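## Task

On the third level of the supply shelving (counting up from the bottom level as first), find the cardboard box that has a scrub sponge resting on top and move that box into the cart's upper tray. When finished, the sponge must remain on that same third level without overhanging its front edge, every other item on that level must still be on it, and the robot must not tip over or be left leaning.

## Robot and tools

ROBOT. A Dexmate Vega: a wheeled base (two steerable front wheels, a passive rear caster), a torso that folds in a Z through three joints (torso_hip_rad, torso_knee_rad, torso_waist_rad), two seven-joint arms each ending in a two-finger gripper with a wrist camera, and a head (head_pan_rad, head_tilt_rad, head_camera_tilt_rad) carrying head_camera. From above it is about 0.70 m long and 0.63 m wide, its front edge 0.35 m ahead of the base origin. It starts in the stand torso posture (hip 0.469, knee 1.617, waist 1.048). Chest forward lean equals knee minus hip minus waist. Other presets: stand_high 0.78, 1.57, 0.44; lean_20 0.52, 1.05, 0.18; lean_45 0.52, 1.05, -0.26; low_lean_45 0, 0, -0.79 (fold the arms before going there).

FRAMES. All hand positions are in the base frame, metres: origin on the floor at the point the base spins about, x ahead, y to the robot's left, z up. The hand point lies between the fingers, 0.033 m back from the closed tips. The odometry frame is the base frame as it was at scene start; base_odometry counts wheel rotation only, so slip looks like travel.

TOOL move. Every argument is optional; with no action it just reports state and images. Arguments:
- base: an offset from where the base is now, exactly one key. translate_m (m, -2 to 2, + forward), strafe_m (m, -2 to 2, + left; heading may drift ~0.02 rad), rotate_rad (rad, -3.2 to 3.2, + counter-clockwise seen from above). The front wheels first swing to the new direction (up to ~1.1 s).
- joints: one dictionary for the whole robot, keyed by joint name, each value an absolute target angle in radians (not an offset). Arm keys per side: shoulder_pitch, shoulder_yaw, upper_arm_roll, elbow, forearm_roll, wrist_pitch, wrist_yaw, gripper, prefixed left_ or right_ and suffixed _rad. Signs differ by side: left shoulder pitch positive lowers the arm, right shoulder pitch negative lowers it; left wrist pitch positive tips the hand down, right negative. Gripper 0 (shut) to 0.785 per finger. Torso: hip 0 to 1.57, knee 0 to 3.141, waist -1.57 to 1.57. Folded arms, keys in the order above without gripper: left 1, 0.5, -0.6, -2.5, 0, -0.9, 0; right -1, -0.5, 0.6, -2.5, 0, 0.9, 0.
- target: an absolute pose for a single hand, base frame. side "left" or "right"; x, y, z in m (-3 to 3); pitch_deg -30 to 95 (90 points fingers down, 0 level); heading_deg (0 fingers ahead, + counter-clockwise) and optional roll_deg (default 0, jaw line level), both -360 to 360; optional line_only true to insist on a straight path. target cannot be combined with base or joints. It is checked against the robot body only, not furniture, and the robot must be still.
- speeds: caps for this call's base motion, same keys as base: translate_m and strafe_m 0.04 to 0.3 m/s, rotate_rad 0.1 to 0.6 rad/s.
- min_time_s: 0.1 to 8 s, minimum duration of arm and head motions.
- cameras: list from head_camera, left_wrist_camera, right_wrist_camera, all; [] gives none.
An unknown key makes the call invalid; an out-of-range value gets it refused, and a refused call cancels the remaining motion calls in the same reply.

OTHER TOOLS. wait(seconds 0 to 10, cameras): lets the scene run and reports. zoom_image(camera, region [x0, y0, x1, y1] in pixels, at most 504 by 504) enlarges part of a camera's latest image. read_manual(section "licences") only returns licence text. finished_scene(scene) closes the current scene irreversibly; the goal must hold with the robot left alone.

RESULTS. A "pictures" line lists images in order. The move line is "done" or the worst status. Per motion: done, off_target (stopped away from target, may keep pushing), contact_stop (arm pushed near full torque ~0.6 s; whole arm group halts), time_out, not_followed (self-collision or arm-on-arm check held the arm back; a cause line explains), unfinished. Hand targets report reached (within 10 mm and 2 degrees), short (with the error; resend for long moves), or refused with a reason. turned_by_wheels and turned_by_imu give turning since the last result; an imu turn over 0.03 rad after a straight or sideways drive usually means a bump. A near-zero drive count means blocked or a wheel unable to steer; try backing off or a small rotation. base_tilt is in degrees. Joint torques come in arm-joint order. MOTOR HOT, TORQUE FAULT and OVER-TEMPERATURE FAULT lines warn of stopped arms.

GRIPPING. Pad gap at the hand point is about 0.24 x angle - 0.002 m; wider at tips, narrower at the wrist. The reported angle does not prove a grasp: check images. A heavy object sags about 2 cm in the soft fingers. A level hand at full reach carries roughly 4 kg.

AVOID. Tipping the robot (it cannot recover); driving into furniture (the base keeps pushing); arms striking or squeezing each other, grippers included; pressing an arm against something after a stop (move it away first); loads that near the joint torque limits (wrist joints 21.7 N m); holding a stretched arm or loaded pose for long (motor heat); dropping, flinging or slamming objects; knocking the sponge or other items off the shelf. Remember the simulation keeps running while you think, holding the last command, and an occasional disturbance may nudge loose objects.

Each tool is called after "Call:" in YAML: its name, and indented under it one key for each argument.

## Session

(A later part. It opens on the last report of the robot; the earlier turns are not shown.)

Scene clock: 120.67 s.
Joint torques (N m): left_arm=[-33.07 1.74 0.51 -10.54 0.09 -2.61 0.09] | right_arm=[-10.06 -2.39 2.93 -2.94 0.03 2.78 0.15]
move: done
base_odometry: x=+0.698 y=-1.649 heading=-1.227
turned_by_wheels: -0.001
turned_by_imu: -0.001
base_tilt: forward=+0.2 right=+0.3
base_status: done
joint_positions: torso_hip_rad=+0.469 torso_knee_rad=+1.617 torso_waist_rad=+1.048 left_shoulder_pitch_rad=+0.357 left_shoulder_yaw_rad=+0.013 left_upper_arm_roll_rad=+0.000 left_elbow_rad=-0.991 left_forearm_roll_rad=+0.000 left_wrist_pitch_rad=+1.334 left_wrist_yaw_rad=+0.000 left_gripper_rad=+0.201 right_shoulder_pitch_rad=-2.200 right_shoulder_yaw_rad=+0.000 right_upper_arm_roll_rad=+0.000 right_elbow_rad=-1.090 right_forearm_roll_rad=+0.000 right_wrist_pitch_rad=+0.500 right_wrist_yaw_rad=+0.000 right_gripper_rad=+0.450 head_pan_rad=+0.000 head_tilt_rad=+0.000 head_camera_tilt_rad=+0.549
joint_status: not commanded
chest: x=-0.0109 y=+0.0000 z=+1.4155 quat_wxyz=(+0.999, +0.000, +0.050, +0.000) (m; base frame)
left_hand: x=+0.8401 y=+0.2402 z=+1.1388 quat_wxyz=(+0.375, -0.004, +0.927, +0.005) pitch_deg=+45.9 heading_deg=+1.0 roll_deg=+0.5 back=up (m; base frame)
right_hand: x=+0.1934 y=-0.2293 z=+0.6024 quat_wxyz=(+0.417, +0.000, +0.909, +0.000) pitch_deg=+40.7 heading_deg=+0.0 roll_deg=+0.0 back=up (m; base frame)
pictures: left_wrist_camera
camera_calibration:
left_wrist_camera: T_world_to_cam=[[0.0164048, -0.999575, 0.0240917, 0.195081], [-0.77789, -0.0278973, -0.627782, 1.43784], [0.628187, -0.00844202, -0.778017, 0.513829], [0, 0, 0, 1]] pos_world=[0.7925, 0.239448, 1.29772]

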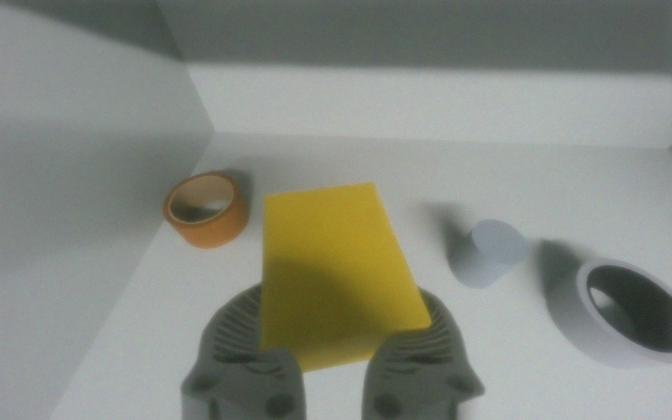

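Call:
move:
  joints: {"left_shoulder_pitch_rad":0.536,"left_elbow_rad":-0.828,"left_wrist_pitch_rad":0.992}
  cameras: ["head_camera","left_wrist_camera"]

Call:
zoom_image:
  camera: "head_camera"
  region: [300, 130, 500, 290]

Scene clock: 124.10 s.
Joint torques (N m): left_arm=[4.79 1.69 0.44 6.78 0.18 2.3 0.23] | right_arm=[-10.32 -2.3 2.63 -3.16 -0.11 1.92 0.02]
move: done
base_odometry: x=+0.698 y=-1.648 heading=-1.227
turned_by_wheels: +0.000
turned_by_imu: +0.001
base_tilt: forward=+0.1 right=+0.3
base_status: not commanded
joint_positions: torso_hip_rad=+0.469 torso_knee_rad=+1.616 torso_waist_rad=+1.049 left_shoulder_pitch_rad=+0.533 left_shoulder_yaw_rad=+0.013 left_upper_arm_roll_rad=+0.000 left_elbow_rad=-0.831 left_forearm_roll_rad=+0.000 left_wrist_pitch_rad=+0.994 left_wrist_yaw_rad=+0.000 left_gripper_rad=+0.201 right_shoulder_pitch_rad=-2.200 right_shoulder_yaw_rad=+0.000 right_upper_arm_roll_rad=+0.000 right_elbow_rad=-1.090 right_forearm_roll_rad=+0.000 right_wrist_pitch_rad=+0.500 right_wrist_yaw_rad=+0.000 right_gripper_rad=+0.450 head_pan_rad=+0.000 head_tilt_rad=+0.000 head_camera_tilt_rad=+0.549
joint_status: all done
chest: x=-0.0125 y=+0.0000 z=+1.4155 quat_wxyz=(+0.999, +0.000, +0.049, +0.000) (m; base frame)
left_hand: x=+0.8408 y=+0.2408 z=+0.9993 quat_wxyz=(+0.378, -0.003, +0.926, +0.005) pitch_deg=+45.5 heading_deg=+1.0 roll_deg=+0.6 back=up (m; base frame)
right_hand: x=+0.1934 y=-0.2293 z=+0.6028 quat_wxyz=(+0.418, +0.000, +0.908, +0.000) pitch_deg=+40.6 heading_deg=+0.0 roll_deg=+0.0 back=up (m; base frame)
pictures: head_camera, left_wrist_camera
camera_calibration:
head_camera: T_world_to_cam=[[0.0150083, -0.999797, 0.0134199, 0.00985022], [-0.59993, -0.0197413, -0.799809, 1.18453], [0.799912, 0.00395276, -0.600105, 0.914935], [0, 0, 0, 1]] pos_world=[-0.0213774, 0.029616, 1.49633]
left_wrist_camera: T_world_to_cam=[[0.0150356, -0.999637, 0.0223466, 0.201974], [-0.774014, -0.0257846, -0.632643, 1.35191], [0.63299, -0.0077844, -0.774121, 0.396784], [0, 0, 0, 1]] pos_world=[0.792203, 0.239848, 1.15792]

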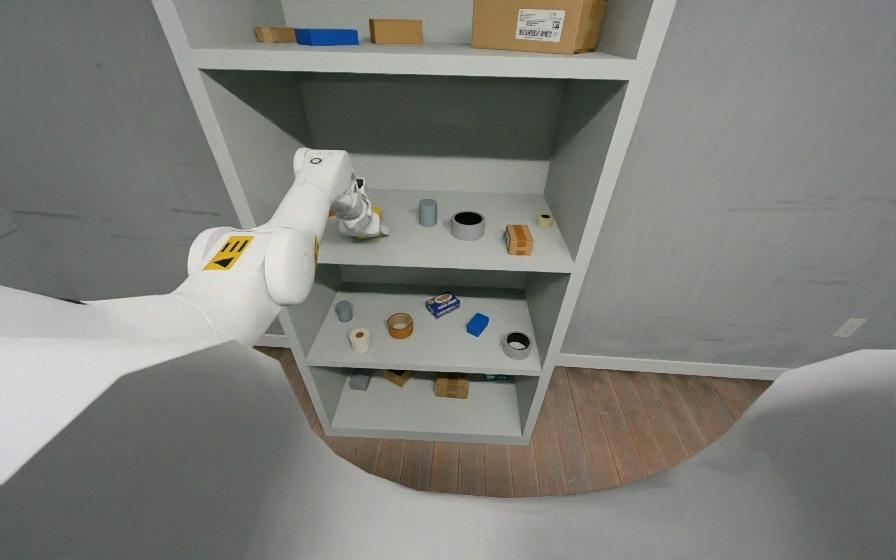

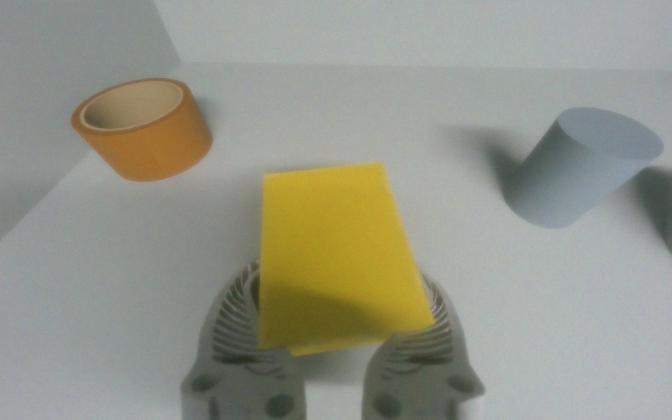

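Scaled by 2.520 from the camera's 896x560 image, which has a finer 960x600 frame.

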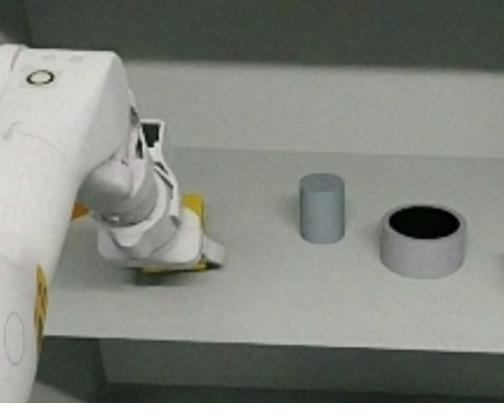

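Call:
move:
  joints: {"left_gripper_rad":0.45}
  cameras: ["left_wrist_camera"]

Call:
move:
  joints: {"left_shoulder_pitch_rad":0.357,"left_elbow_rad":-0.991,"left_wrist_pitch_rad":1.334}
  cameras: ["left_wrist_camera"]

Call:
move:
  base: {"strafe_m": -0.43}
  cameras: ["head_camera","left_wrist_camera"]

Scene clock: 125.57 s.
Joint torques (N m): left_arm=[-5.95 0.07 0.45 0.25 -0.53 3.32 -0.24] | right_arm=[-11.95 -0.6 1.85 -2.46 -0.03 2.25 0.21]
move: done
base_odometry: x=+0.698 y=-1.649 heading=-1.227
turned_by_wheels: +0.000
turned_by_imu: +0.000
base_tilt: forward=+0.2 right=+0.3
base_status: not commanded
joint_positions: torso_hip_rad=+0.469 torso_knee_rad=+1.617 torso_waist_rad=+1.048 left_shoulder_pitch_rad=+0.535 left_shoulder_yaw_rad=+0.013 left_upper_arm_roll_rad=+0.000 left_elbow_rad=-0.829 left_forearm_roll_rad=+0.000 left_wrist_pitch_rad=+0.991 left_wrist_yaw_rad=+0.000 left_gripper_rad=+0.450 right_shoulder_pitch_rad=-2.200 right_shoulder_yaw_rad=+0.000 right_upper_arm_roll_rad=+0.000 right_elbow_rad=-1.090 right_forearm_roll_rad=+0.000 right_wrist_pitch_rad=+0.500 right_wrist_yaw_rad=+0.000 right_gripper_rad=+0.450 head_pan_rad=+0.000 head_tilt_rad=+0.000 head_camera_tilt_rad=+0.549
joint_status: all done
chest: x=-0.0117 y=+0.0000 z=+1.4155 quat_wxyz=(+0.999, +0.000, +0.050, +0.000) (m; base frame)
left_hand: x=+0.8407 y=+0.2409 z=+0.9965 quat_wxyz=(+0.377, -0.003, +0.926, +0.006) pitch_deg=+45.6 heading_deg=+1.1 roll_deg=+0.7 back=up (m; base frame)
right_hand: x=+0.1935 y=-0.2293 z=+0.6026 quat_wxyz=(+0.417, +0.000, +0.909, +0.000) pitch_deg=+40.6 heading_deg=+0.0 roll_deg=+0.0 back=up (m; base frame)
pictures: left_wrist_camera
camera_calibration:
left_wrist_camera: T_world_to_cam=[[0.0152429, -0.999643, 0.0219432, 0.202435], [-0.775135, -0.0256766, -0.631274, 1.34964], [0.631612, -0.0073865, -0.77525, 0.396867], [0, 0, 0, 1]] pos_world=[0.792403, 0.239948, 1.15522]

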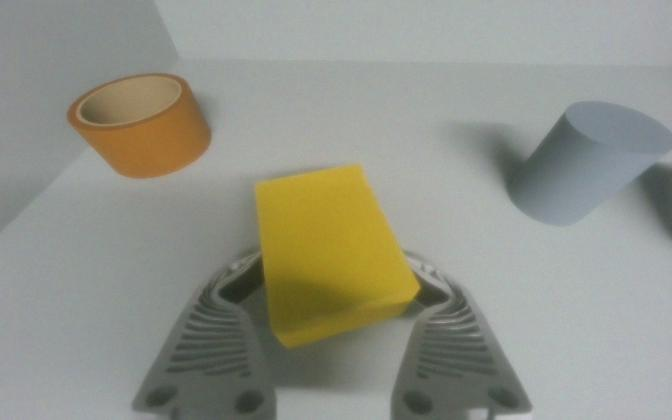

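Scene clock: 128.43 s.
Joint torques (N m): left_arm=[-34.22 -1 0.4 -9.62 -0.1 -1.6 -0.05] | right_arm=[-11.22 0.74 3.43 -3.19 -0.26 2.17 -0.05]
move: done
base_odometry: x=+0.698 y=-1.649 heading=-1.227
turned_by_wheels: +0.000
turned_by_imu: +0.001
base_tilt: forward=+0.2 right=+0.3
base_status: not commanded
joint_positions: torso_hip_rad=+0.469 torso_knee_rad=+1.617 torso_waist_rad=+1.048 left_shoulder_pitch_rad=+0.360 left_shoulder_yaw_rad=+0.013 left_upper_arm_roll_rad=+0.000 left_elbow_rad=-0.988 left_forearm_roll_rad=+0.000 left_wrist_pitch_rad=+1.329 left_wrist_yaw_rad=+0.000 left_gripper_rad=+0.450 right_shoulder_pitch_rad=-2.200 right_shoulder_yaw_rad=+0.000 right_upper_arm_roll_rad=+0.000 right_elbow_rad=-1.090 right_forearm_roll_rad=+0.000 right_wrist_pitch_rad=+0.500 right_wrist_yaw_rad=+0.000 right_gripper_rad=+0.450 head_pan_rad=+0.000 head_tilt_rad=+0.000 head_camera_tilt_rad=+0.549
joint_status: all done
chest: x=-0.0112 y=+0.0000 z=+1.4155 quat_wxyz=(+0.999, +0.000, +0.050, +0.000) (m; base frame)
left_hand: x=+0.8402 y=+0.2403 z=+1.1366 quat_wxyz=(+0.375, -0.004, +0.927, +0.005) pitch_deg=+45.9 heading_deg=+1.0 roll_deg=+0.5 back=up (m; base frame)
right_hand: x=+0.1934 y=-0.2293 z=+0.6025 quat_wxyz=(+0.417, +0.000, +0.909, +0.000) pitch_deg=+40.7 heading_deg=+0.0 roll_deg=+0.0 back=up (m; base frame)
pictures: left_wrist_camera
camera_calibration:
left_wrist_camera: T_world_to_cam=[[0.0165272, -0.999577, 0.0239336, 0.195341], [-0.777886, -0.0278933, -0.627786, 1.43654], [0.628188, -0.00824206, -0.778018, 0.512009], [0, 0, 0, 1]] pos_world=[0.7926, 0.239548, 1.29552]

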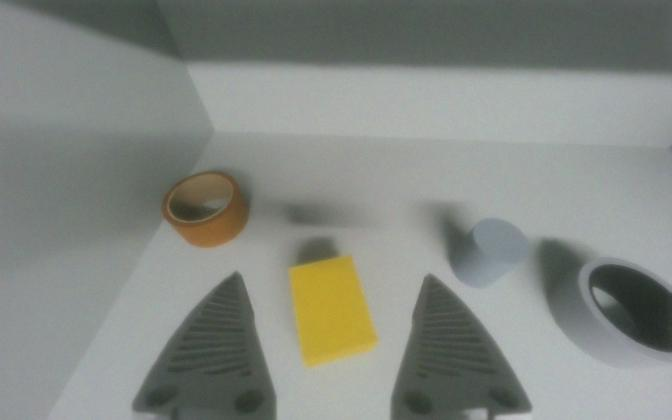

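Scene clock: 132.50 s.
Joint torques (N m): left_arm=[-33.49 0.04 0.36 -10.16 0.05 -1.73 0.15] | right_arm=[-10.91 -0.72 2.73 -2.61 -0.22 3.24 -0.04]
move: done
base_odometry: x=+0.293 y=-1.794 heading=-1.225
turned_by_wheels: +0.003
turned_by_imu: +0.001
base_tilt: forward=+0.2 right=+0.3
base_status: done
joint_positions: torso_hip_rad=+0.469 torso_knee_rad=+1.617 torso_waist_rad=+1.048 left_shoulder_pitch_rad=+0.357 left_shoulder_yaw_rad=+0.013 left_upper_arm_roll_rad=+0.000 left_elbow_rad=-0.991 left_forearm_roll_rad=+0.000 left_wrist_pitch_rad=+1.334 left_wrist_yaw_rad=+0.000 left_gripper_rad=+0.450 right_shoulder_pitch_rad=-2.200 right_shoulder_yaw_rad=+0.000 right_upper_arm_roll_rad=+0.000 right_elbow_rad=-1.090 right_forearm_roll_rad=+0.000 right_wrist_pitch_rad=+0.500 right_wrist_yaw_rad=+0.000 right_gripper_rad=+0.450 head_pan_rad=+0.000 head_tilt_rad=+0.000 head_camera_tilt_rad=+0.549
joint_status: not commanded
chest: x=-0.0111 y=+0.0000 z=+1.4155 quat_wxyz=(+0.999, +0.000, +0.050, +0.000) (m; base frame)
left_hand: x=+0.8400 y=+0.2402 z=+1.1389 quat_wxyz=(+0.375, -0.004, +0.927, +0.005) pitch_deg=+45.9 heading_deg=+1.0 roll_deg=+0.5 back=up (m; base frame)
right_hand: x=+0.1934 y=-0.2293 z=+0.6024 quat_wxyz=(+0.417, +0.000, +0.909, +0.000) pitch_deg=+40.7 heading_deg=+0.0 roll_deg=+0.0 back=up (m; base frame)
pictures: head_camera, left_wrist_camera
camera_calibration:
head_camera: T_world_to_cam=[[0.0150325, -0.999797, 0.0133944, 0.00986497], [-0.601304, -0.0197422, -0.798776, 1.18392], [0.798879, 0.00395346, -0.601479, 0.915696], [0, 0, 0, 1]] pos_world=[-0.0197845, 0.029616, 1.49632]
left_wrist_camera: T_world_to_cam=[[0.0163999, -0.999575, 0.0240955, 0.195077], [-0.777752, -0.0278977, -0.627952, 1.438], [0.628358, -0.00844198, -0.777879, 0.513734], [0, 0, 0, 1]] pos_world=[0.7924, 0.239448, 1.29792]

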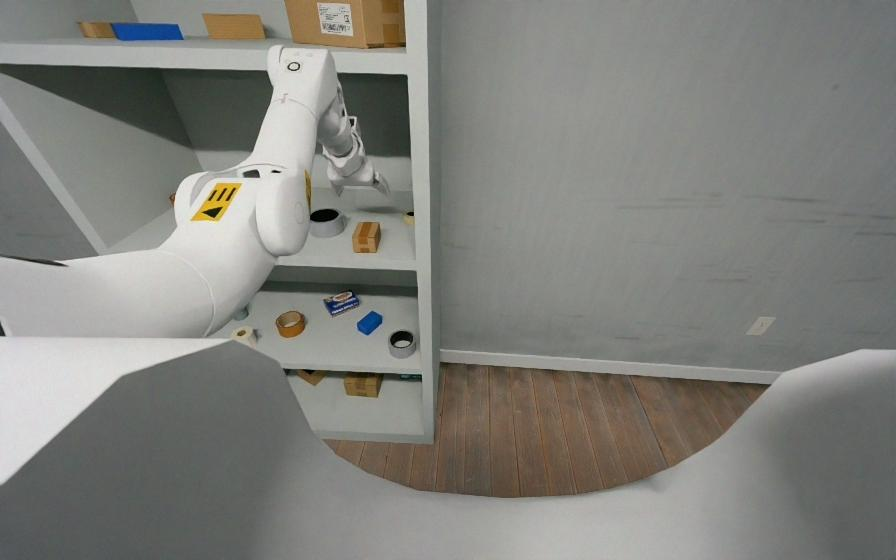

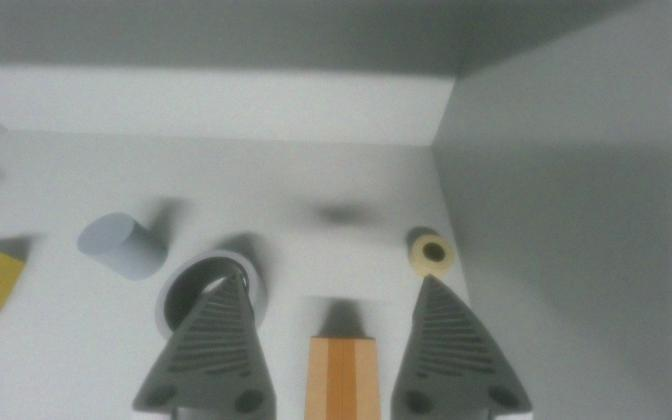

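Call:
move:
  joints: {"left_shoulder_yaw_rad":0.003,"left_shoulder_pitch_rad":0.7245,"left_elbow_rad":-1.2305,"left_wrist_pitch_rad":1.206}
  cameras: ["left_wrist_camera"]

Call:
move:
  joints: {"left_gripper_rad":0.18}
  cameras: ["left_wrist_camera"]

Call:
move:
  joints: {"left_shoulder_pitch_rad":0.357,"left_elbow_rad":-0.991,"left_wrist_pitch_rad":1.334}
  cameras: ["head_camera","left_wrist_camera"]

Scene clock: 135.87 s.
Joint torques (N m): left_arm=[18.04 -4.76 0.42 13.28 -0.91 6.49 -0.38] | right_arm=[-9.79 -0.79 2.68 -2.87 0.03 2.83 -0.07]
move: done
base_odometry: x=+0.293 y=-1.794 heading=-1.225
turned_by_wheels: +0.000
turned_by_imu: +0.001
base_tilt: forward=+0.1 right=+0.4
base_status: not commanded
joint_positions: torso_hip_rad=+0.470 torso_knee_rad=+1.616 torso_waist_rad=+1.049 left_shoulder_pitch_rad=+0.717 left_shoulder_yaw_rad=+0.003 left_upper_arm_roll_rad=+0.000 left_elbow_rad=-1.228 left_forearm_roll_rad=+0.000 left_wrist_pitch_rad=+1.206 left_wrist_yaw_rad=+0.000 left_gripper_rad=+0.450 right_shoulder_pitch_rad=-2.200 right_shoulder_yaw_rad=+0.000 right_upper_arm_roll_rad=+0.000 right_elbow_rad=-1.090 right_forearm_roll_rad=+0.000 right_wrist_pitch_rad=+0.500 right_wrist_yaw_rad=+0.000 right_gripper_rad=+0.450 head_pan_rad=+0.000 head_tilt_rad=+0.000 head_camera_tilt_rad=+0.549
joint_status: all done
chest: x=-0.0126 y=+0.0000 z=+1.4155 quat_wxyz=(+0.999, +0.000, +0.049, +0.000) (m; base frame)
left_hand: x=+0.8019 y=+0.2320 z=+1.0059 quat_wxyz=(+0.379, -0.001, +0.925, +0.002) pitch_deg=+45.5 heading_deg=+0.3 roll_deg=+0.2 back=up (m; base frame)
right_hand: x=+0.1935 y=-0.2293 z=+0.6029 quat_wxyz=(+0.418, +0.000, +0.908, +0.000) pitch_deg=+40.6 heading_deg=+0.0 roll_deg=+0.0 back=up (m; base frame)
pictures: left_wrist_camera
camera_calibration:
left_wrist_camera: T_world_to_cam=[[0.00696653, -0.999605, 0.0272418, 0.195177], [-0.773211, -0.0226599, -0.633744, 1.32552], [0.634111, -0.0166486, -0.773063, 0.426492], [0, 0, 0, 1]] pos_world=[0.753102, 0.232236, 1.16443]

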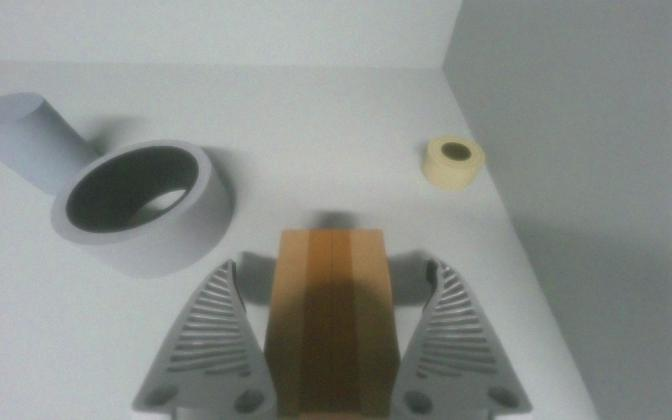

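Scene clock: 136.83 s.
Joint torques (N m): left_arm=[42.27 -2 0.81 23.11 -1.67 15.22 -1.04] | right_arm=[-8.7 -1.73 2.41 -2.34 -0.22 3.29 -0.25]
move: done
base_odometry: x=+0.293 y=-1.794 heading=-1.225
turned_by_wheels: +0.000
turned_by_imu: +0.000
base_tilt: forward=+0.1 right=+0.3
base_status: not commanded
joint_positions: torso_hip_rad=+0.470 torso_knee_rad=+1.616 torso_waist_rad=+1.049 left_shoulder_pitch_rad=+0.721 left_shoulder_yaw_rad=+0.003 left_upper_arm_roll_rad=+0.000 left_elbow_rad=-1.233 left_forearm_roll_rad=+0.000 left_wrist_pitch_rad=+1.202 left_wrist_yaw_rad=+0.000 left_gripper_rad=+0.181 right_shoulder_pitch_rad=-2.200 right_shoulder_yaw_rad=+0.000 right_upper_arm_roll_rad=+0.000 right_elbow_rad=-1.090 right_forearm_roll_rad=+0.000 right_wrist_pitch_rad=+0.500 right_wrist_yaw_rad=+0.000 right_gripper_rad=+0.450 head_pan_rad=+0.000 head_tilt_rad=+0.000 head_camera_tilt_rad=+0.549
joint_status: all done
chest: x=-0.0130 y=+0.0000 z=+1.4155 quat_wxyz=(+0.999, +0.000, +0.049, +0.000) (m; base frame)
left_hand: x=+0.8022 y=+0.2320 z=+1.0066 quat_wxyz=(+0.381, -0.001, +0.924, +0.002) pitch_deg=+45.2 heading_deg=+0.3 roll_deg=+0.2 back=up (m; base frame)
right_hand: x=+0.1935 y=-0.2293 z=+0.6030 quat_wxyz=(+0.418, +0.000, +0.908, +0.000) pitch_deg=+40.6 heading_deg=+0.0 roll_deg=+0.0 back=up (m; base frame)
pictures: left_wrist_camera
camera_calibration:
left_wrist_camera: T_world_to_cam=[[0.00688483, -0.99961, 0.0270555, 0.195346], [-0.770221, -0.0225562, -0.637378, 1.32749], [0.63774, -0.0164505, -0.770076, 0.420876], [0, 0, 0, 1]] pos_world=[0.752704, 0.232136, 1.16493]

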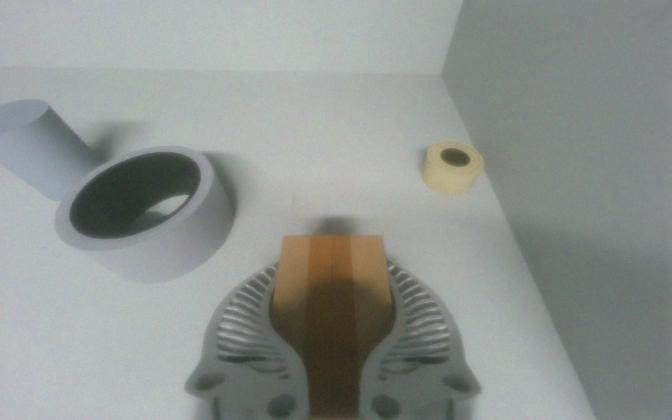

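Scene clock: 139.77 s.
Joint torques (N m): left_arm=[-35 -2.58 1.18 -9.34 -0.13 -2.22 0.01] | right_arm=[-9.17 -1.87 2.58 -2.38 0.07 2.7 -0.07]
move: done
base_odometry: x=+0.293 y=-1.794 heading=-1.225
turned_by_wheels: +0.000
turned_by_imu: +0.001
base_tilt: forward=+0.2 right=+0.3
base_status: not commanded
joint_positions: torso_hip_rad=+0.469 torso_knee_rad=+1.617 torso_waist_rad=+1.048 left_shoulder_pitch_rad=+0.363 left_shoulder_yaw_rad=+0.003 left_upper_arm_roll_rad=+0.000 left_elbow_rad=-0.995 left_forearm_roll_rad=+0.000 left_wrist_pitch_rad=+1.332 left_wrist_yaw_rad=+0.000 left_gripper_rad=+0.180 right_shoulder_pitch_rad=-2.200 right_shoulder_yaw_rad=+0.000 right_upper_arm_roll_rad=+0.000 right_elbow_rad=-1.090 right_forearm_roll_rad=+0.000 right_wrist_pitch_rad=+0.500 right_wrist_yaw_rad=+0.000 right_gripper_rad=+0.450 head_pan_rad=+0.000 head_tilt_rad=+0.000 head_camera_tilt_rad=+0.549
joint_status: all done
chest: x=-0.0112 y=+0.0000 z=+1.4155 quat_wxyz=(+0.999, +0.000, +0.050, +0.000) (m; base frame)
left_hand: x=+0.8398 y=+0.2319 z=+1.1369 quat_wxyz=(+0.376, -0.001, +0.927, +0.001) pitch_deg=+45.9 heading_deg=+0.2 roll_deg=+0.1 back=up (m; base frame)
right_hand: x=+0.1934 y=-0.2293 z=+0.6024 quat_wxyz=(+0.417, +0.000, +0.909, +0.000) pitch_deg=+40.7 heading_deg=+0.0 roll_deg=+0.0 back=up (m; base frame)
pictures: head_camera, left_wrist_camera
camera_calibration:
head_camera: T_world_to_cam=[[0.0151095, -0.999797, 0.0133343, 0.00995836], [-0.601239, -0.0197402, -0.798825, 1.18393], [0.798926, 0.00405275, -0.601416, 0.915679], [0, 0, 0, 1]] pos_world=[-0.0198845, 0.0296163, 1.49632]
left_wrist_camera: T_world_to_cam=[[0.00760286, -0.999567, 0.0284181, 0.189288], [-0.77775, -0.0237735, -0.628123, 1.43551], [0.628527, -0.0173267, -0.777595, 0.513792], [0, 0, 0, 1]] pos_world=[0.792098, 0.232236, 1.29582]

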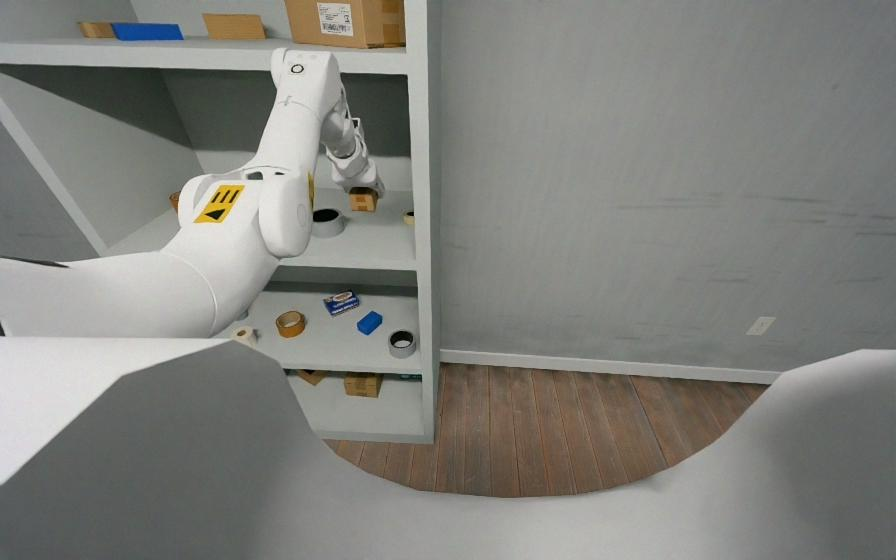

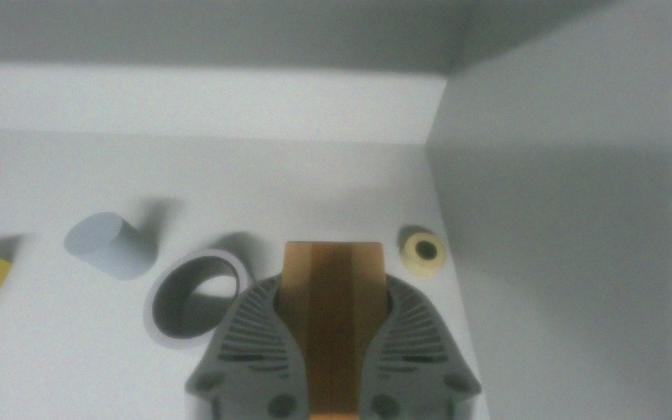

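Call:
move:
  base: {"translate_m": -0.5}
  cameras: []

Call:
move:
  base: {"rotate_rad": -2.378}
  joints: {"head_camera_tilt_rad":0.3}
  cameras: ["head_camera"]

Scene clock: 146.10 s.
Joint torques (N m): left_arm=[-34.6 -2.24 0.85 -9.99 0.15 -2.48 0.18] | right_arm=[-9.54 -0.78 3.47 -2.48 0.04 3.18 0.21]
move: done
base_odometry: x=+0.125 y=-1.323 heading=-1.224
turned_by_wheels: +0.001
turned_by_imu: +0.003
base_tilt: forward=+0.1 right=+0.3
base_status: done
joint_positions: torso_hip_rad=+0.469 torso_knee_rad=+1.617 torso_waist_rad=+1.048 left_shoulder_pitch_rad=+0.357 left_shoulder_yaw_rad=+0.003 left_upper_arm_roll_rad=+0.000 left_elbow_rad=-0.991 left_forearm_roll_rad=+0.000 left_wrist_pitch_rad=+1.334 left_wrist_yaw_rad=+0.000 left_gripper_rad=+0.180 right_shoulder_pitch_rad=-2.200 right_shoulder_yaw_rad=+0.000 right_upper_arm_roll_rad=+0.000 right_elbow_rad=-1.090 right_forearm_roll_rad=+0.000 right_wrist_pitch_rad=+0.500 right_wrist_yaw_rad=+0.000 right_gripper_rad=+0.450 head_pan_rad=+0.000 head_tilt_rad=+0.000 head_camera_tilt_rad=+0.549
joint_status: not commanded
chest: x=-0.0110 y=+0.0000 z=+1.4155 quat_wxyz=(+0.999, +0.000, +0.050, +0.000) (m; base frame)
left_hand: x=+0.8401 y=+0.2318 z=+1.1389 quat_wxyz=(+0.375, -0.001, +0.927, +0.001) pitch_deg=+45.9 heading_deg=+0.2 roll_deg=+0.1 back=up (m; base frame)
right_hand: x=+0.1934 y=-0.2293 z=+0.6024 quat_wxyz=(+0.417, +0.000, +0.909, +0.000) pitch_deg=+40.7 heading_deg=+0.0 roll_deg=+0.0 back=up (m; base frame)
pictures: none
No camera images: "cameras" was empty.

Scene clock: 151.67 s.
Joint torques (N m): left_arm=[-33.67 -2.16 0.79 -9.3 0.06 -2.41 0.16] | right_arm=[-9.97 1 2.59 -1.91 -0.05 2.46 0.02]
move: done
base_odometry: x=+0.125 y=-1.322 heading=+2.683
turned_by_wheels: -2.376
turned_by_imu: -2.307
base_tilt: forward=+0.2 right=+0.2
base_status: done
joint_positions: torso_hip_rad=+0.469 torso_knee_rad=+1.617 torso_waist_rad=+1.048 left_shoulder_pitch_rad=+0.357 left_shoulder_yaw_rad=+0.003 left_upper_arm_roll_rad=+0.000 left_elbow_rad=-0.991 left_forearm_roll_rad=+0.000 left_wrist_pitch_rad=+1.334 left_wrist_yaw_rad=+0.000 left_gripper_rad=+0.180 right_shoulder_pitch_rad=-2.200 right_shoulder_yaw_rad=+0.000 right_upper_arm_roll_rad=+0.000 right_elbow_rad=-1.090 right_forearm_roll_rad=+0.000 right_wrist_pitch_rad=+0.500 right_wrist_yaw_rad=+0.000 right_gripper_rad=+0.450 head_pan_rad=+0.000 head_tilt_rad=+0.000 head_camera_tilt_rad=+0.301
joint_status: all done
chest: x=-0.0110 y=+0.0000 z=+1.4155 quat_wxyz=(+0.999, +0.000, +0.050, +0.000) (m; base frame)
left_hand: x=+0.8401 y=+0.2318 z=+1.1389 quat_wxyz=(+0.375, -0.001, +0.927, +0.001) pitch_deg=+45.9 heading_deg=+0.2 roll_deg=+0.1 back=up (m; base frame)
right_hand: x=+0.1934 y=-0.2293 z=+0.6024 quat_wxyz=(+0.417, +0.000, +0.909, +0.000) pitch_deg=+40.7 heading_deg=+0.0 roll_deg=+0.0 back=up (m; base frame)
pictures: head_camera
camera_calibration:
head_camera: T_world_to_cam=[[0.0113146, -0.999795, 0.0167719, 0.00456309], [-0.386338, -0.0198414, -0.922144, 1.38358], [0.922288, 0.00395409, -0.386483, 0.60661], [0, 0, 0, 1]] pos_world=[-0.0249918, 0.0296157, 1.51023]

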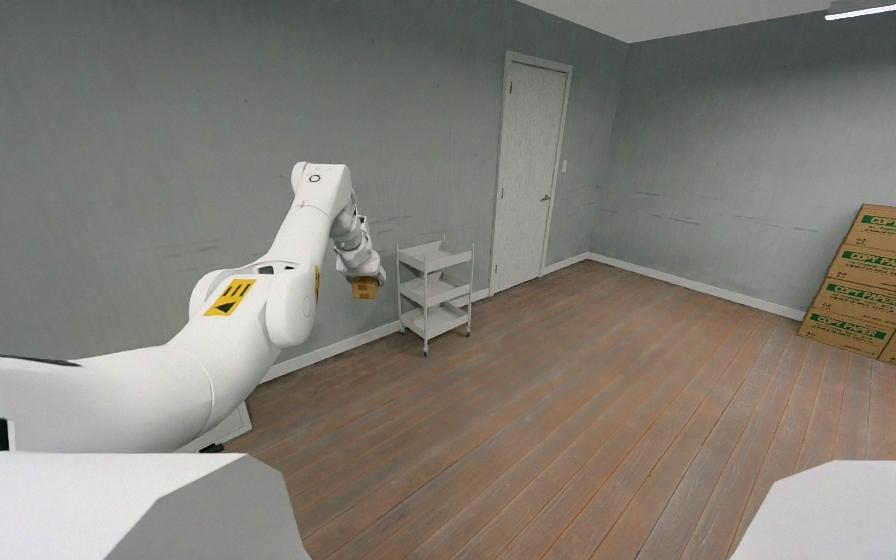

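Call:
move:
  base: {"rotate_rad": -0.078}
  cameras: []

Call:
move:
  base: {"translate_m": 1.4}
  joints: {"torso_hip_rad":0,"torso_knee_rad":1.35,"torso_waist_rad":1.25,"head_camera_tilt_rad":0.6}
  cameras: ["head_camera","left_wrist_camera"]

Scene clock: 154.67 s.
Joint torques (N m): left_arm=[-33.72 -1.72 0.63 -8.97 0.26 -2.18 0.06] | right_arm=[-11.23 -0.85 2.97 -3.48 0.07 2.9 0.25]
move: done
base_odometry: x=+0.125 y=-1.322 heading=+2.606
turned_by_wheels: -0.078
turned_by_imu: -0.075
base_tilt: forward=+0.2 right=+0.3
base_status: done
joint_positions: torso_hip_rad=+0.469 torso_knee_rad=+1.617 torso_waist_rad=+1.048 left_shoulder_pitch_rad=+0.357 left_shoulder_yaw_rad=+0.003 left_upper_arm_roll_rad=+0.000 left_elbow_rad=-0.991 left_forearm_roll_rad=+0.000 left_wrist_pitch_rad=+1.334 left_wrist_yaw_rad=+0.000 left_gripper_rad=+0.180 right_shoulder_pitch_rad=-2.200 right_shoulder_yaw_rad=+0.000 right_upper_arm_roll_rad=+0.000 right_elbow_rad=-1.090 right_forearm_roll_rad=+0.000 right_wrist_pitch_rad=+0.500 right_wrist_yaw_rad=+0.000 right_gripper_rad=+0.450 head_pan_rad=+0.000 head_tilt_rad=+0.000 head_camera_tilt_rad=+0.301
joint_status: not commanded
chest: x=-0.0110 y=+0.0000 z=+1.4155 quat_wxyz=(+0.999, +0.000, +0.050, +0.000) (m; base frame)
left_hand: x=+0.8401 y=+0.2318 z=+1.1389 quat_wxyz=(+0.375, -0.001, +0.927, +0.001) pitch_deg=+45.9 heading_deg=+0.2 roll_deg=+0.1 back=up (m; base frame)
right_hand: x=+0.1934 y=-0.2293 z=+0.6024 quat_wxyz=(+0.417, +0.000, +0.909, +0.000) pitch_deg=+40.7 heading_deg=+0.0 roll_deg=+0.0 back=up (m; base frame)
pictures: none
No camera images: "cameras" was empty.

Scene clock: 161.30 s.
Joint torques (N m): left_arm=[-33.42 -1.28 1.2 -9.76 0.05 -2.5 0.14] | right_arm=[-9.46 -1.24 1.85 -2.72 0.01 2.77 -0.08]
move: done
base_odometry: x=-1.077 y=-0.605 heading=+2.605
turned_by_wheels: -0.001
turned_by_imu: -0.006
base_tilt: forward=+0.2 right=+0.4
base_status: done
joint_positions: torso_hip_rad=+0.001 torso_knee_rad=+1.350 torso_waist_rad=+1.250 left_shoulder_pitch_rad=+0.357 left_shoulder_yaw_rad=+0.003 left_upper_arm_roll_rad=+0.000 left_elbow_rad=-0.991 left_forearm_roll_rad=+0.000 left_wrist_pitch_rad=+1.334 left_wrist_yaw_rad=+0.000 left_gripper_rad=+0.180 right_shoulder_pitch_rad=-2.200 right_shoulder_yaw_rad=+0.000 right_upper_arm_roll_rad=+0.000 right_elbow_rad=-1.090 right_forearm_roll_rad=+0.000 right_wrist_pitch_rad=+0.500 right_wrist_yaw_rad=+0.000 right_gripper_rad=+0.450 head_pan_rad=+0.000 head_tilt_rad=+0.000 head_camera_tilt_rad=+0.599
joint_status: all done
chest: x=+0.1521 y=+0.0000 z=+1.2530 quat_wxyz=(+0.999, +0.000, +0.050, +0.000) (m; base frame)
left_hand: x=+1.0034 y=+0.2318 z=+0.9771 quat_wxyz=(+0.376, -0.001, +0.927, +0.001) pitch_deg=+45.9 heading_deg=+0.2 roll_deg=+0.1 back=up (m; base frame)
right_hand: x=+0.3572 y=-0.2293 z=+0.4401 quat_wxyz=(+0.417, +0.000, +0.909, +0.000) pitch_deg=+40.7 heading_deg=+0.0 roll_deg=+0.0 back=up (m; base frame)
pictures: head_camera, left_wrist_camera
camera_calibration:
head_camera: T_world_to_cam=[[0.015748, -0.999797, 0.012573, 0.0106109], [-0.639861, -0.0197396, -0.768237, 1.11509], [0.76833, 0.00405319, -0.640042, 0.741126], [0, 0, 0, 1]] pos_world=[0.143908, 0.0296163, 1.33087]
left_wrist_camera: T_world_to_cam=[[0.00747124, -0.999564, 0.0285794, 0.192427], [-0.777527, -0.0237787, -0.628399, 1.46248], [0.628805, -0.0175263, -0.777366, 0.286225], [0, 0, 0, 1]] pos_world=[0.955698, 0.232136, 1.13602]

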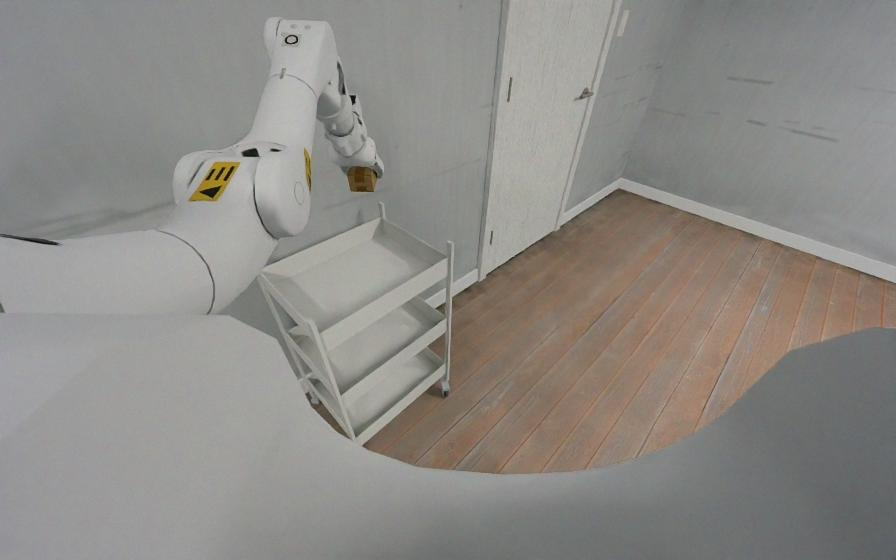

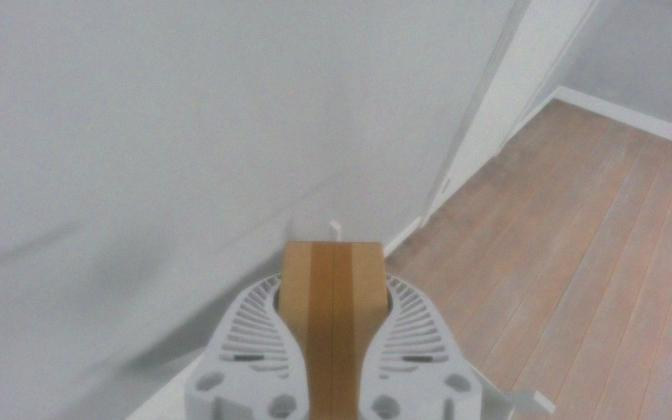

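Call:
move:
  joints: {"left_shoulder_yaw_rad":0.02,"left_shoulder_pitch_rad":0.918,"left_elbow_rad":-1.234,"left_wrist_pitch_rad":1.016}
  cameras: ["head_camera","left_wrist_camera"]

Call:
zoom_image:
  camera: "head_camera"
  region: [230, 180, 480, 350]

Scene clock: 165.53 s.
Joint torques (N m): left_arm=[-22.74 4.23 0.75 -10.93 0.11 -3.61 0.14] | right_arm=[-9.71 0.18 2.75 -3.54 -0.05 3.15 -0.02]
move: done
base_odometry: x=-1.077 y=-0.605 heading=+2.605
turned_by_wheels: +0.000
turned_by_imu: +0.001
base_tilt: forward=+0.2 right=+0.3
base_status: not commanded
joint_positions: torso_hip_rad=+0.001 torso_knee_rad=+1.350 torso_waist_rad=+1.250 left_shoulder_pitch_rad=+0.913 left_shoulder_yaw_rad=+0.020 left_upper_arm_roll_rad=+0.000 left_elbow_rad=-1.231 left_forearm_roll_rad=+0.000 left_wrist_pitch_rad=+1.020 left_wrist_yaw_rad=+0.000 left_gripper_rad=+0.180 right_shoulder_pitch_rad=-2.200 right_shoulder_yaw_rad=+0.000 right_upper_arm_roll_rad=+0.000 right_elbow_rad=-1.090 right_forearm_roll_rad=+0.000 right_wrist_pitch_rad=+0.500 right_wrist_yaw_rad=+0.000 right_gripper_rad=+0.450 head_pan_rad=+0.000 head_tilt_rad=+0.000 head_camera_tilt_rad=+0.599
joint_status: all done
chest: x=+0.1521 y=+0.0000 z=+1.2530 quat_wxyz=(+0.999, +0.000, +0.050, +0.000) (m; base frame)
left_hand: x=+0.9314 y=+0.2451 z=+0.7416 quat_wxyz=(+0.376, -0.002, +0.927, +0.010) pitch_deg=+45.9 heading_deg=+1.6 roll_deg=+1.4 back=up (m; base frame)
right_hand: x=+0.3572 y=-0.2293 z=+0.4401 quat_wxyz=(+0.417, +0.000, +0.909, +0.000) pitch_deg=+40.7 heading_deg=+0.0 roll_deg=+0.0 back=up (m; base frame)
pictures: head_camera, left_wrist_camera
camera_calibration:
head_camera: T_world_to_cam=[[0.015748, -0.999797, 0.012573, 0.0106109], [-0.639861, -0.0197396, -0.768237, 1.11509], [0.76833, 0.00405319, -0.640042, 0.741126], [0, 0, 0, 1]] pos_world=[0.143908, 0.0296163, 1.33087]
left_wrist_camera: T_world_to_cam=[[0.0151667, -0.999797, 0.0132806, 0.21724], [-0.77762, -0.0201437, -0.628411, 1.25804], [0.628551, -0.000796328, -0.777768, 0.145071], [0, 0, 0, 1]] pos_world=[0.8838, 0.242653, 0.900515]

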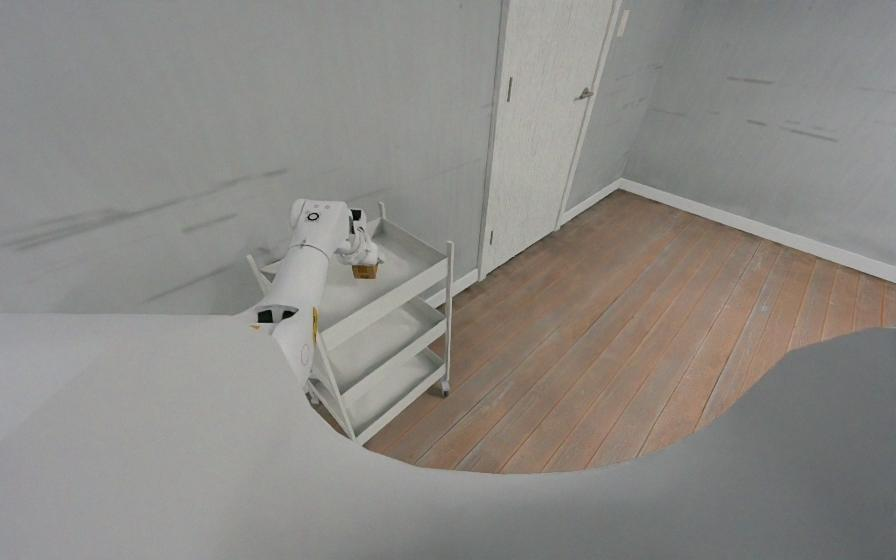

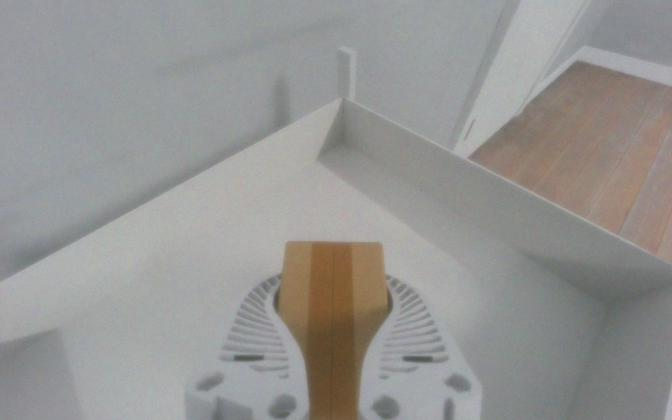

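Scaled by 2.016 from the camera's 896x560 image, which has a finer 960x600 frame.

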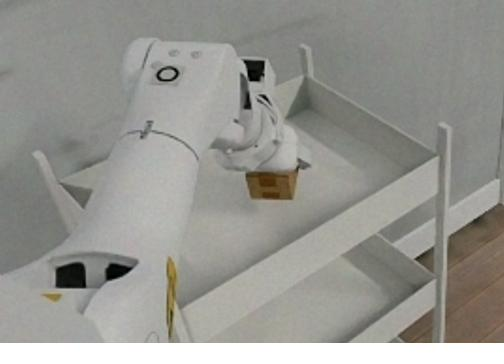

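Call:
move:
  joints: {"left_shoulder_pitch_rad":0.917,"left_elbow_rad":-1.085,"left_wrist_pitch_rad":0.868}
  cameras: ["head_camera","left_wrist_camera"]

Call:
zoom_image:
  camera: "head_camera"
  region: [230, 180, 480, 350]

Scene clock: 168.27 s.
Joint torques (N m): left_arm=[-15.87 1.54 0.77 -3.76 -0.34 0.93 -0.09] | right_arm=[-9.98 -0.24 2 -3.04 -0.08 2.82 -0.14]
move: done
base_odometry: x=-1.077 y=-0.605 heading=+2.605
turned_by_wheels: +0.000
turned_by_imu: +0.001
base_tilt: forward=+0.3 right=+0.3
base_status: not commanded
joint_positions: torso_hip_rad=+0.001 torso_knee_rad=+1.350 torso_waist_rad=+1.250 left_shoulder_pitch_rad=+0.917 left_shoulder_yaw_rad=+0.020 left_upper_arm_roll_rad=+0.000 left_elbow_rad=-1.089 left_forearm_roll_rad=+0.000 left_wrist_pitch_rad=+0.871 left_wrist_yaw_rad=+0.000 left_gripper_rad=+0.180 right_shoulder_pitch_rad=-2.200 right_shoulder_yaw_rad=+0.000 right_upper_arm_roll_rad=+0.000 right_elbow_rad=-1.090 right_forearm_roll_rad=+0.000 right_wrist_pitch_rad=+0.500 right_wrist_yaw_rad=+0.000 right_gripper_rad=+0.450 head_pan_rad=+0.000 head_tilt_rad=+0.000 head_camera_tilt_rad=+0.599
joint_status: all done
chest: x=+0.1519 y=+0.0000 z=+1.2530 quat_wxyz=(+0.999, +0.000, +0.050, +0.000) (m; base frame)
left_hand: x=+0.9310 y=+0.2460 z=+0.7016 quat_wxyz=(+0.377, -0.002, +0.926, +0.010) pitch_deg=+45.7 heading_deg=+1.6 roll_deg=+1.4 back=up (m; base frame)
right_hand: x=+0.3572 y=-0.2293 z=+0.4402 quat_wxyz=(+0.418, +0.000, +0.909, +0.000) pitch_deg=+40.6 heading_deg=+0.0 roll_deg=+0.0 back=up (m; base frame)
pictures: head_camera, left_wrist_camera
camera_calibration:
head_camera: T_world_to_cam=[[0.0157455, -0.999797, 0.0125784, 0.0106073], [-0.639644, -0.019741, -0.768418, 1.11518], [0.76851, 0.00405345, -0.639825, 0.740965], [0, 0, 0, 1]] pos_world=[0.14371, 0.0296163, 1.33088]
left_wrist_camera: T_world_to_cam=[[0.0152854, -0.999801, 0.0128009, 0.218994], [-0.776095, -0.0199353, -0.630301, 1.23247], [0.630431, -0.000300287, -0.776245, 0.111296], [0, 0, 0, 1]] pos_world=[0.883002, 0.243554, 0.860417]

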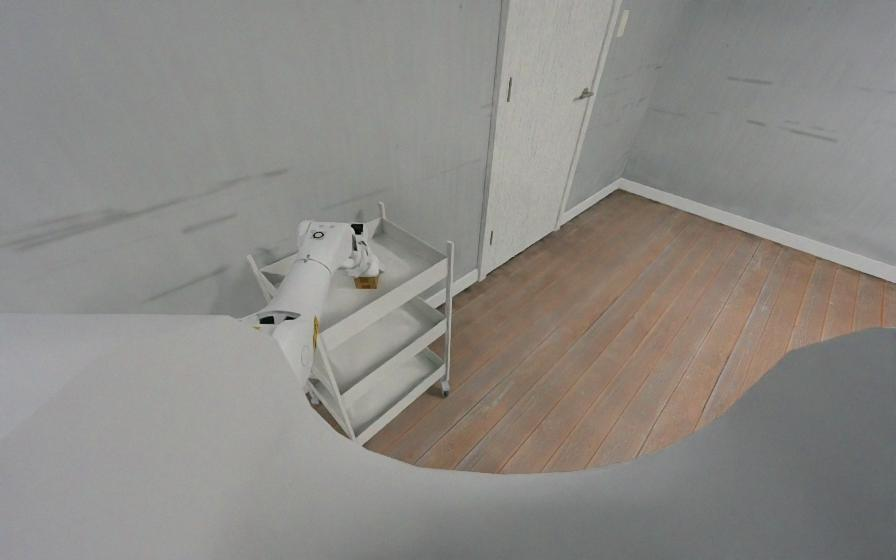

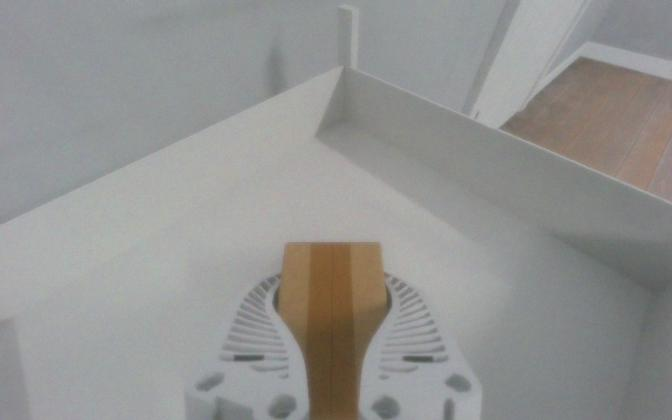

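Scaled by 2.016 from the camera's 896x560 image, which has a finer 960x600 frame.

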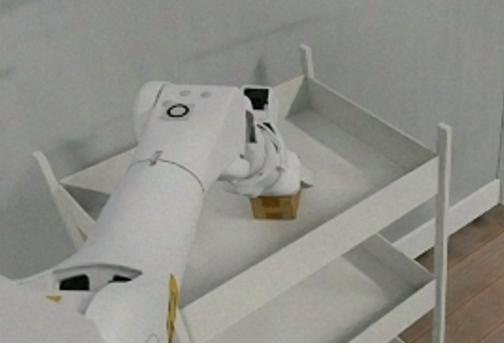

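Call:
move:
  joints: {"left_gripper_rad":0.42}
  cameras: ["left_wrist_camera"]

Call:
move:
  joints: {"left_shoulder_pitch_rad":0.6,"left_elbow_rad":-1.234,"left_wrist_pitch_rad":1.3}
  cameras: ["head_camera","left_wrist_camera"]

Call:
finished_scene:
  scene: 1

Scene clock: 169.50 s.
Joint torques (N m): left_arm=[-21.36 1.29 0.62 -9.33 -0.08 -3.29 0] | right_arm=[-9.82 -0.9 2.83 -3.29 -0.15 3.31 0.07]
move: done
base_odometry: x=-1.077 y=-0.605 heading=+2.605
turned_by_wheels: +0.000
turned_by_imu: +0.000
base_tilt: forward=+0.2 right=+0.3
base_status: not commanded
joint_positions: torso_hip_rad=+0.001 torso_knee_rad=+1.350 torso_waist_rad=+1.250 left_shoulder_pitch_rad=+0.917 left_shoulder_yaw_rad=+0.020 left_upper_arm_roll_rad=+0.000 left_elbow_rad=-1.085 left_forearm_roll_rad=+0.000 left_wrist_pitch_rad=+0.869 left_wrist_yaw_rad=+0.000 left_gripper_rad=+0.420 right_shoulder_pitch_rad=-2.200 right_shoulder_yaw_rad=+0.000 right_upper_arm_roll_rad=+0.000 right_elbow_rad=-1.090 right_forearm_roll_rad=+0.000 right_wrist_pitch_rad=+0.500 right_wrist_yaw_rad=+0.000 right_gripper_rad=+0.450 head_pan_rad=+0.000 head_tilt_rad=+0.000 head_camera_tilt_rad=+0.599
joint_status: all done
chest: x=+0.1519 y=+0.0000 z=+1.2530 quat_wxyz=(+0.999, +0.000, +0.050, +0.000) (m; base frame)
left_hand: x=+0.9305 y=+0.2460 z=+0.7001 quat_wxyz=(+0.376, -0.002, +0.927, +0.010) pitch_deg=+45.8 heading_deg=+1.6 roll_deg=+1.4 back=up (m; base frame)
right_hand: x=+0.3572 y=-0.2293 z=+0.4402 quat_wxyz=(+0.418, +0.000, +0.909, +0.000) pitch_deg=+40.6 heading_deg=+0.0 roll_deg=+0.0 back=up (m; base frame)
pictures: left_wrist_camera
camera_calibration:
left_wrist_camera: T_world_to_cam=[[0.0152418, -0.999801, 0.0128581, 0.219007], [-0.776991, -0.019937, -0.629196, 1.23113], [0.629327, -0.000400532, -0.77714, 0.112088], [0, 0, 0, 1]] pos_world=[0.882701, 0.243553, 0.858916]

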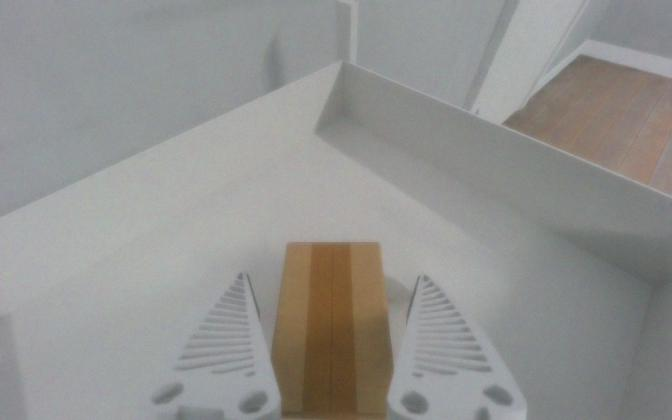

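Scene clock: 172.67 s.
Joint torques (N m): left_arm=[-33.23 2.22 0.93 -10.85 -0.11 -2.25 -0.07] | right_arm=[-8.52 -0.81 2.62 -2.62 -0.05 2.18 0.09]
move: done
base_odometry: x=-1.077 y=-0.605 heading=+2.605
turned_by_wheels: +0.000
turned_by_imu: +0.001
base_tilt: forward=+0.1 right=+0.3
base_status: not commanded
joint_positions: torso_hip_rad=+0.001 torso_knee_rad=+1.350 torso_waist_rad=+1.250 left_shoulder_pitch_rad=+0.605 left_shoulder_yaw_rad=+0.020 left_upper_arm_roll_rad=+0.000 left_elbow_rad=-1.232 left_forearm_roll_rad=+0.000 left_wrist_pitch_rad=+1.295 left_wrist_yaw_rad=+0.000 left_gripper_rad=+0.420 right_shoulder_pitch_rad=-2.200 right_shoulder_yaw_rad=+0.000 right_upper_arm_roll_rad=+0.000 right_elbow_rad=-1.090 right_forearm_roll_rad=+0.000 right_wrist_pitch_rad=+0.500 right_wrist_yaw_rad=+0.000 right_gripper_rad=+0.450 head_pan_rad=+0.000 head_tilt_rad=+0.000 head_camera_tilt_rad=+0.599
joint_status: all done
chest: x=+0.1519 y=+0.0000 z=+1.2530 quat_wxyz=(+0.999, +0.000, +0.050, +0.000) (m; base frame)
left_hand: x=+0.9835 y=+0.2455 z=+0.9117 quat_wxyz=(+0.391, -0.004, +0.920, +0.009) pitch_deg=+43.9 heading_deg=+1.6 roll_deg=+1.0 back=up (m; base frame)
right_hand: x=+0.3572 y=-0.2293 z=+0.4402 quat_wxyz=(+0.418, +0.000, +0.909, +0.000) pitch_deg=+40.6 heading_deg=+0.0 roll_deg=+0.0 back=up (m; base frame)
pictures: head_camera, left_wrist_camera
camera_calibration:
head_camera: T_world_to_cam=[[0.0157446, -0.999797, 0.0125807, 0.0106042], [-0.639586, -0.0197419, -0.768466, 1.11523], [0.768559, 0.00405275, -0.639766, 0.74088], [0, 0, 0, 1]] pos_world=[0.14371, 0.0296163, 1.33088]
left_wrist_camera: T_world_to_cam=[[0.0189855, -0.999674, 0.0170873, 0.207348], [-0.755684, -0.025538, -0.654438, 1.40882], [0.654661, -0.000487786, -0.755923, 0.19898], [0, 0, 0, 1]] pos_world=[0.930421, 0.243356, 1.06885]

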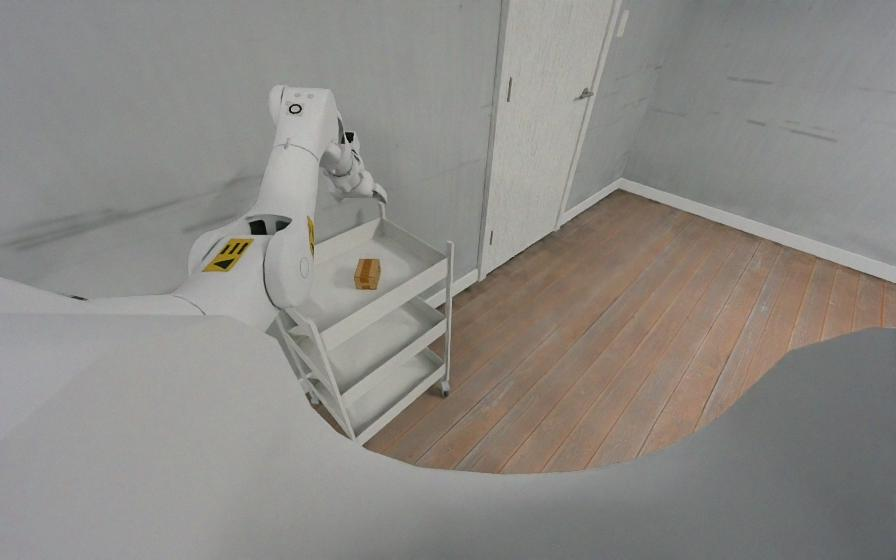

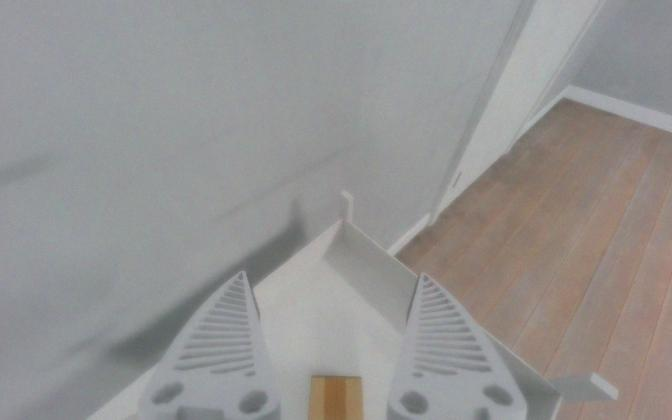

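The scene is finished: the task was done.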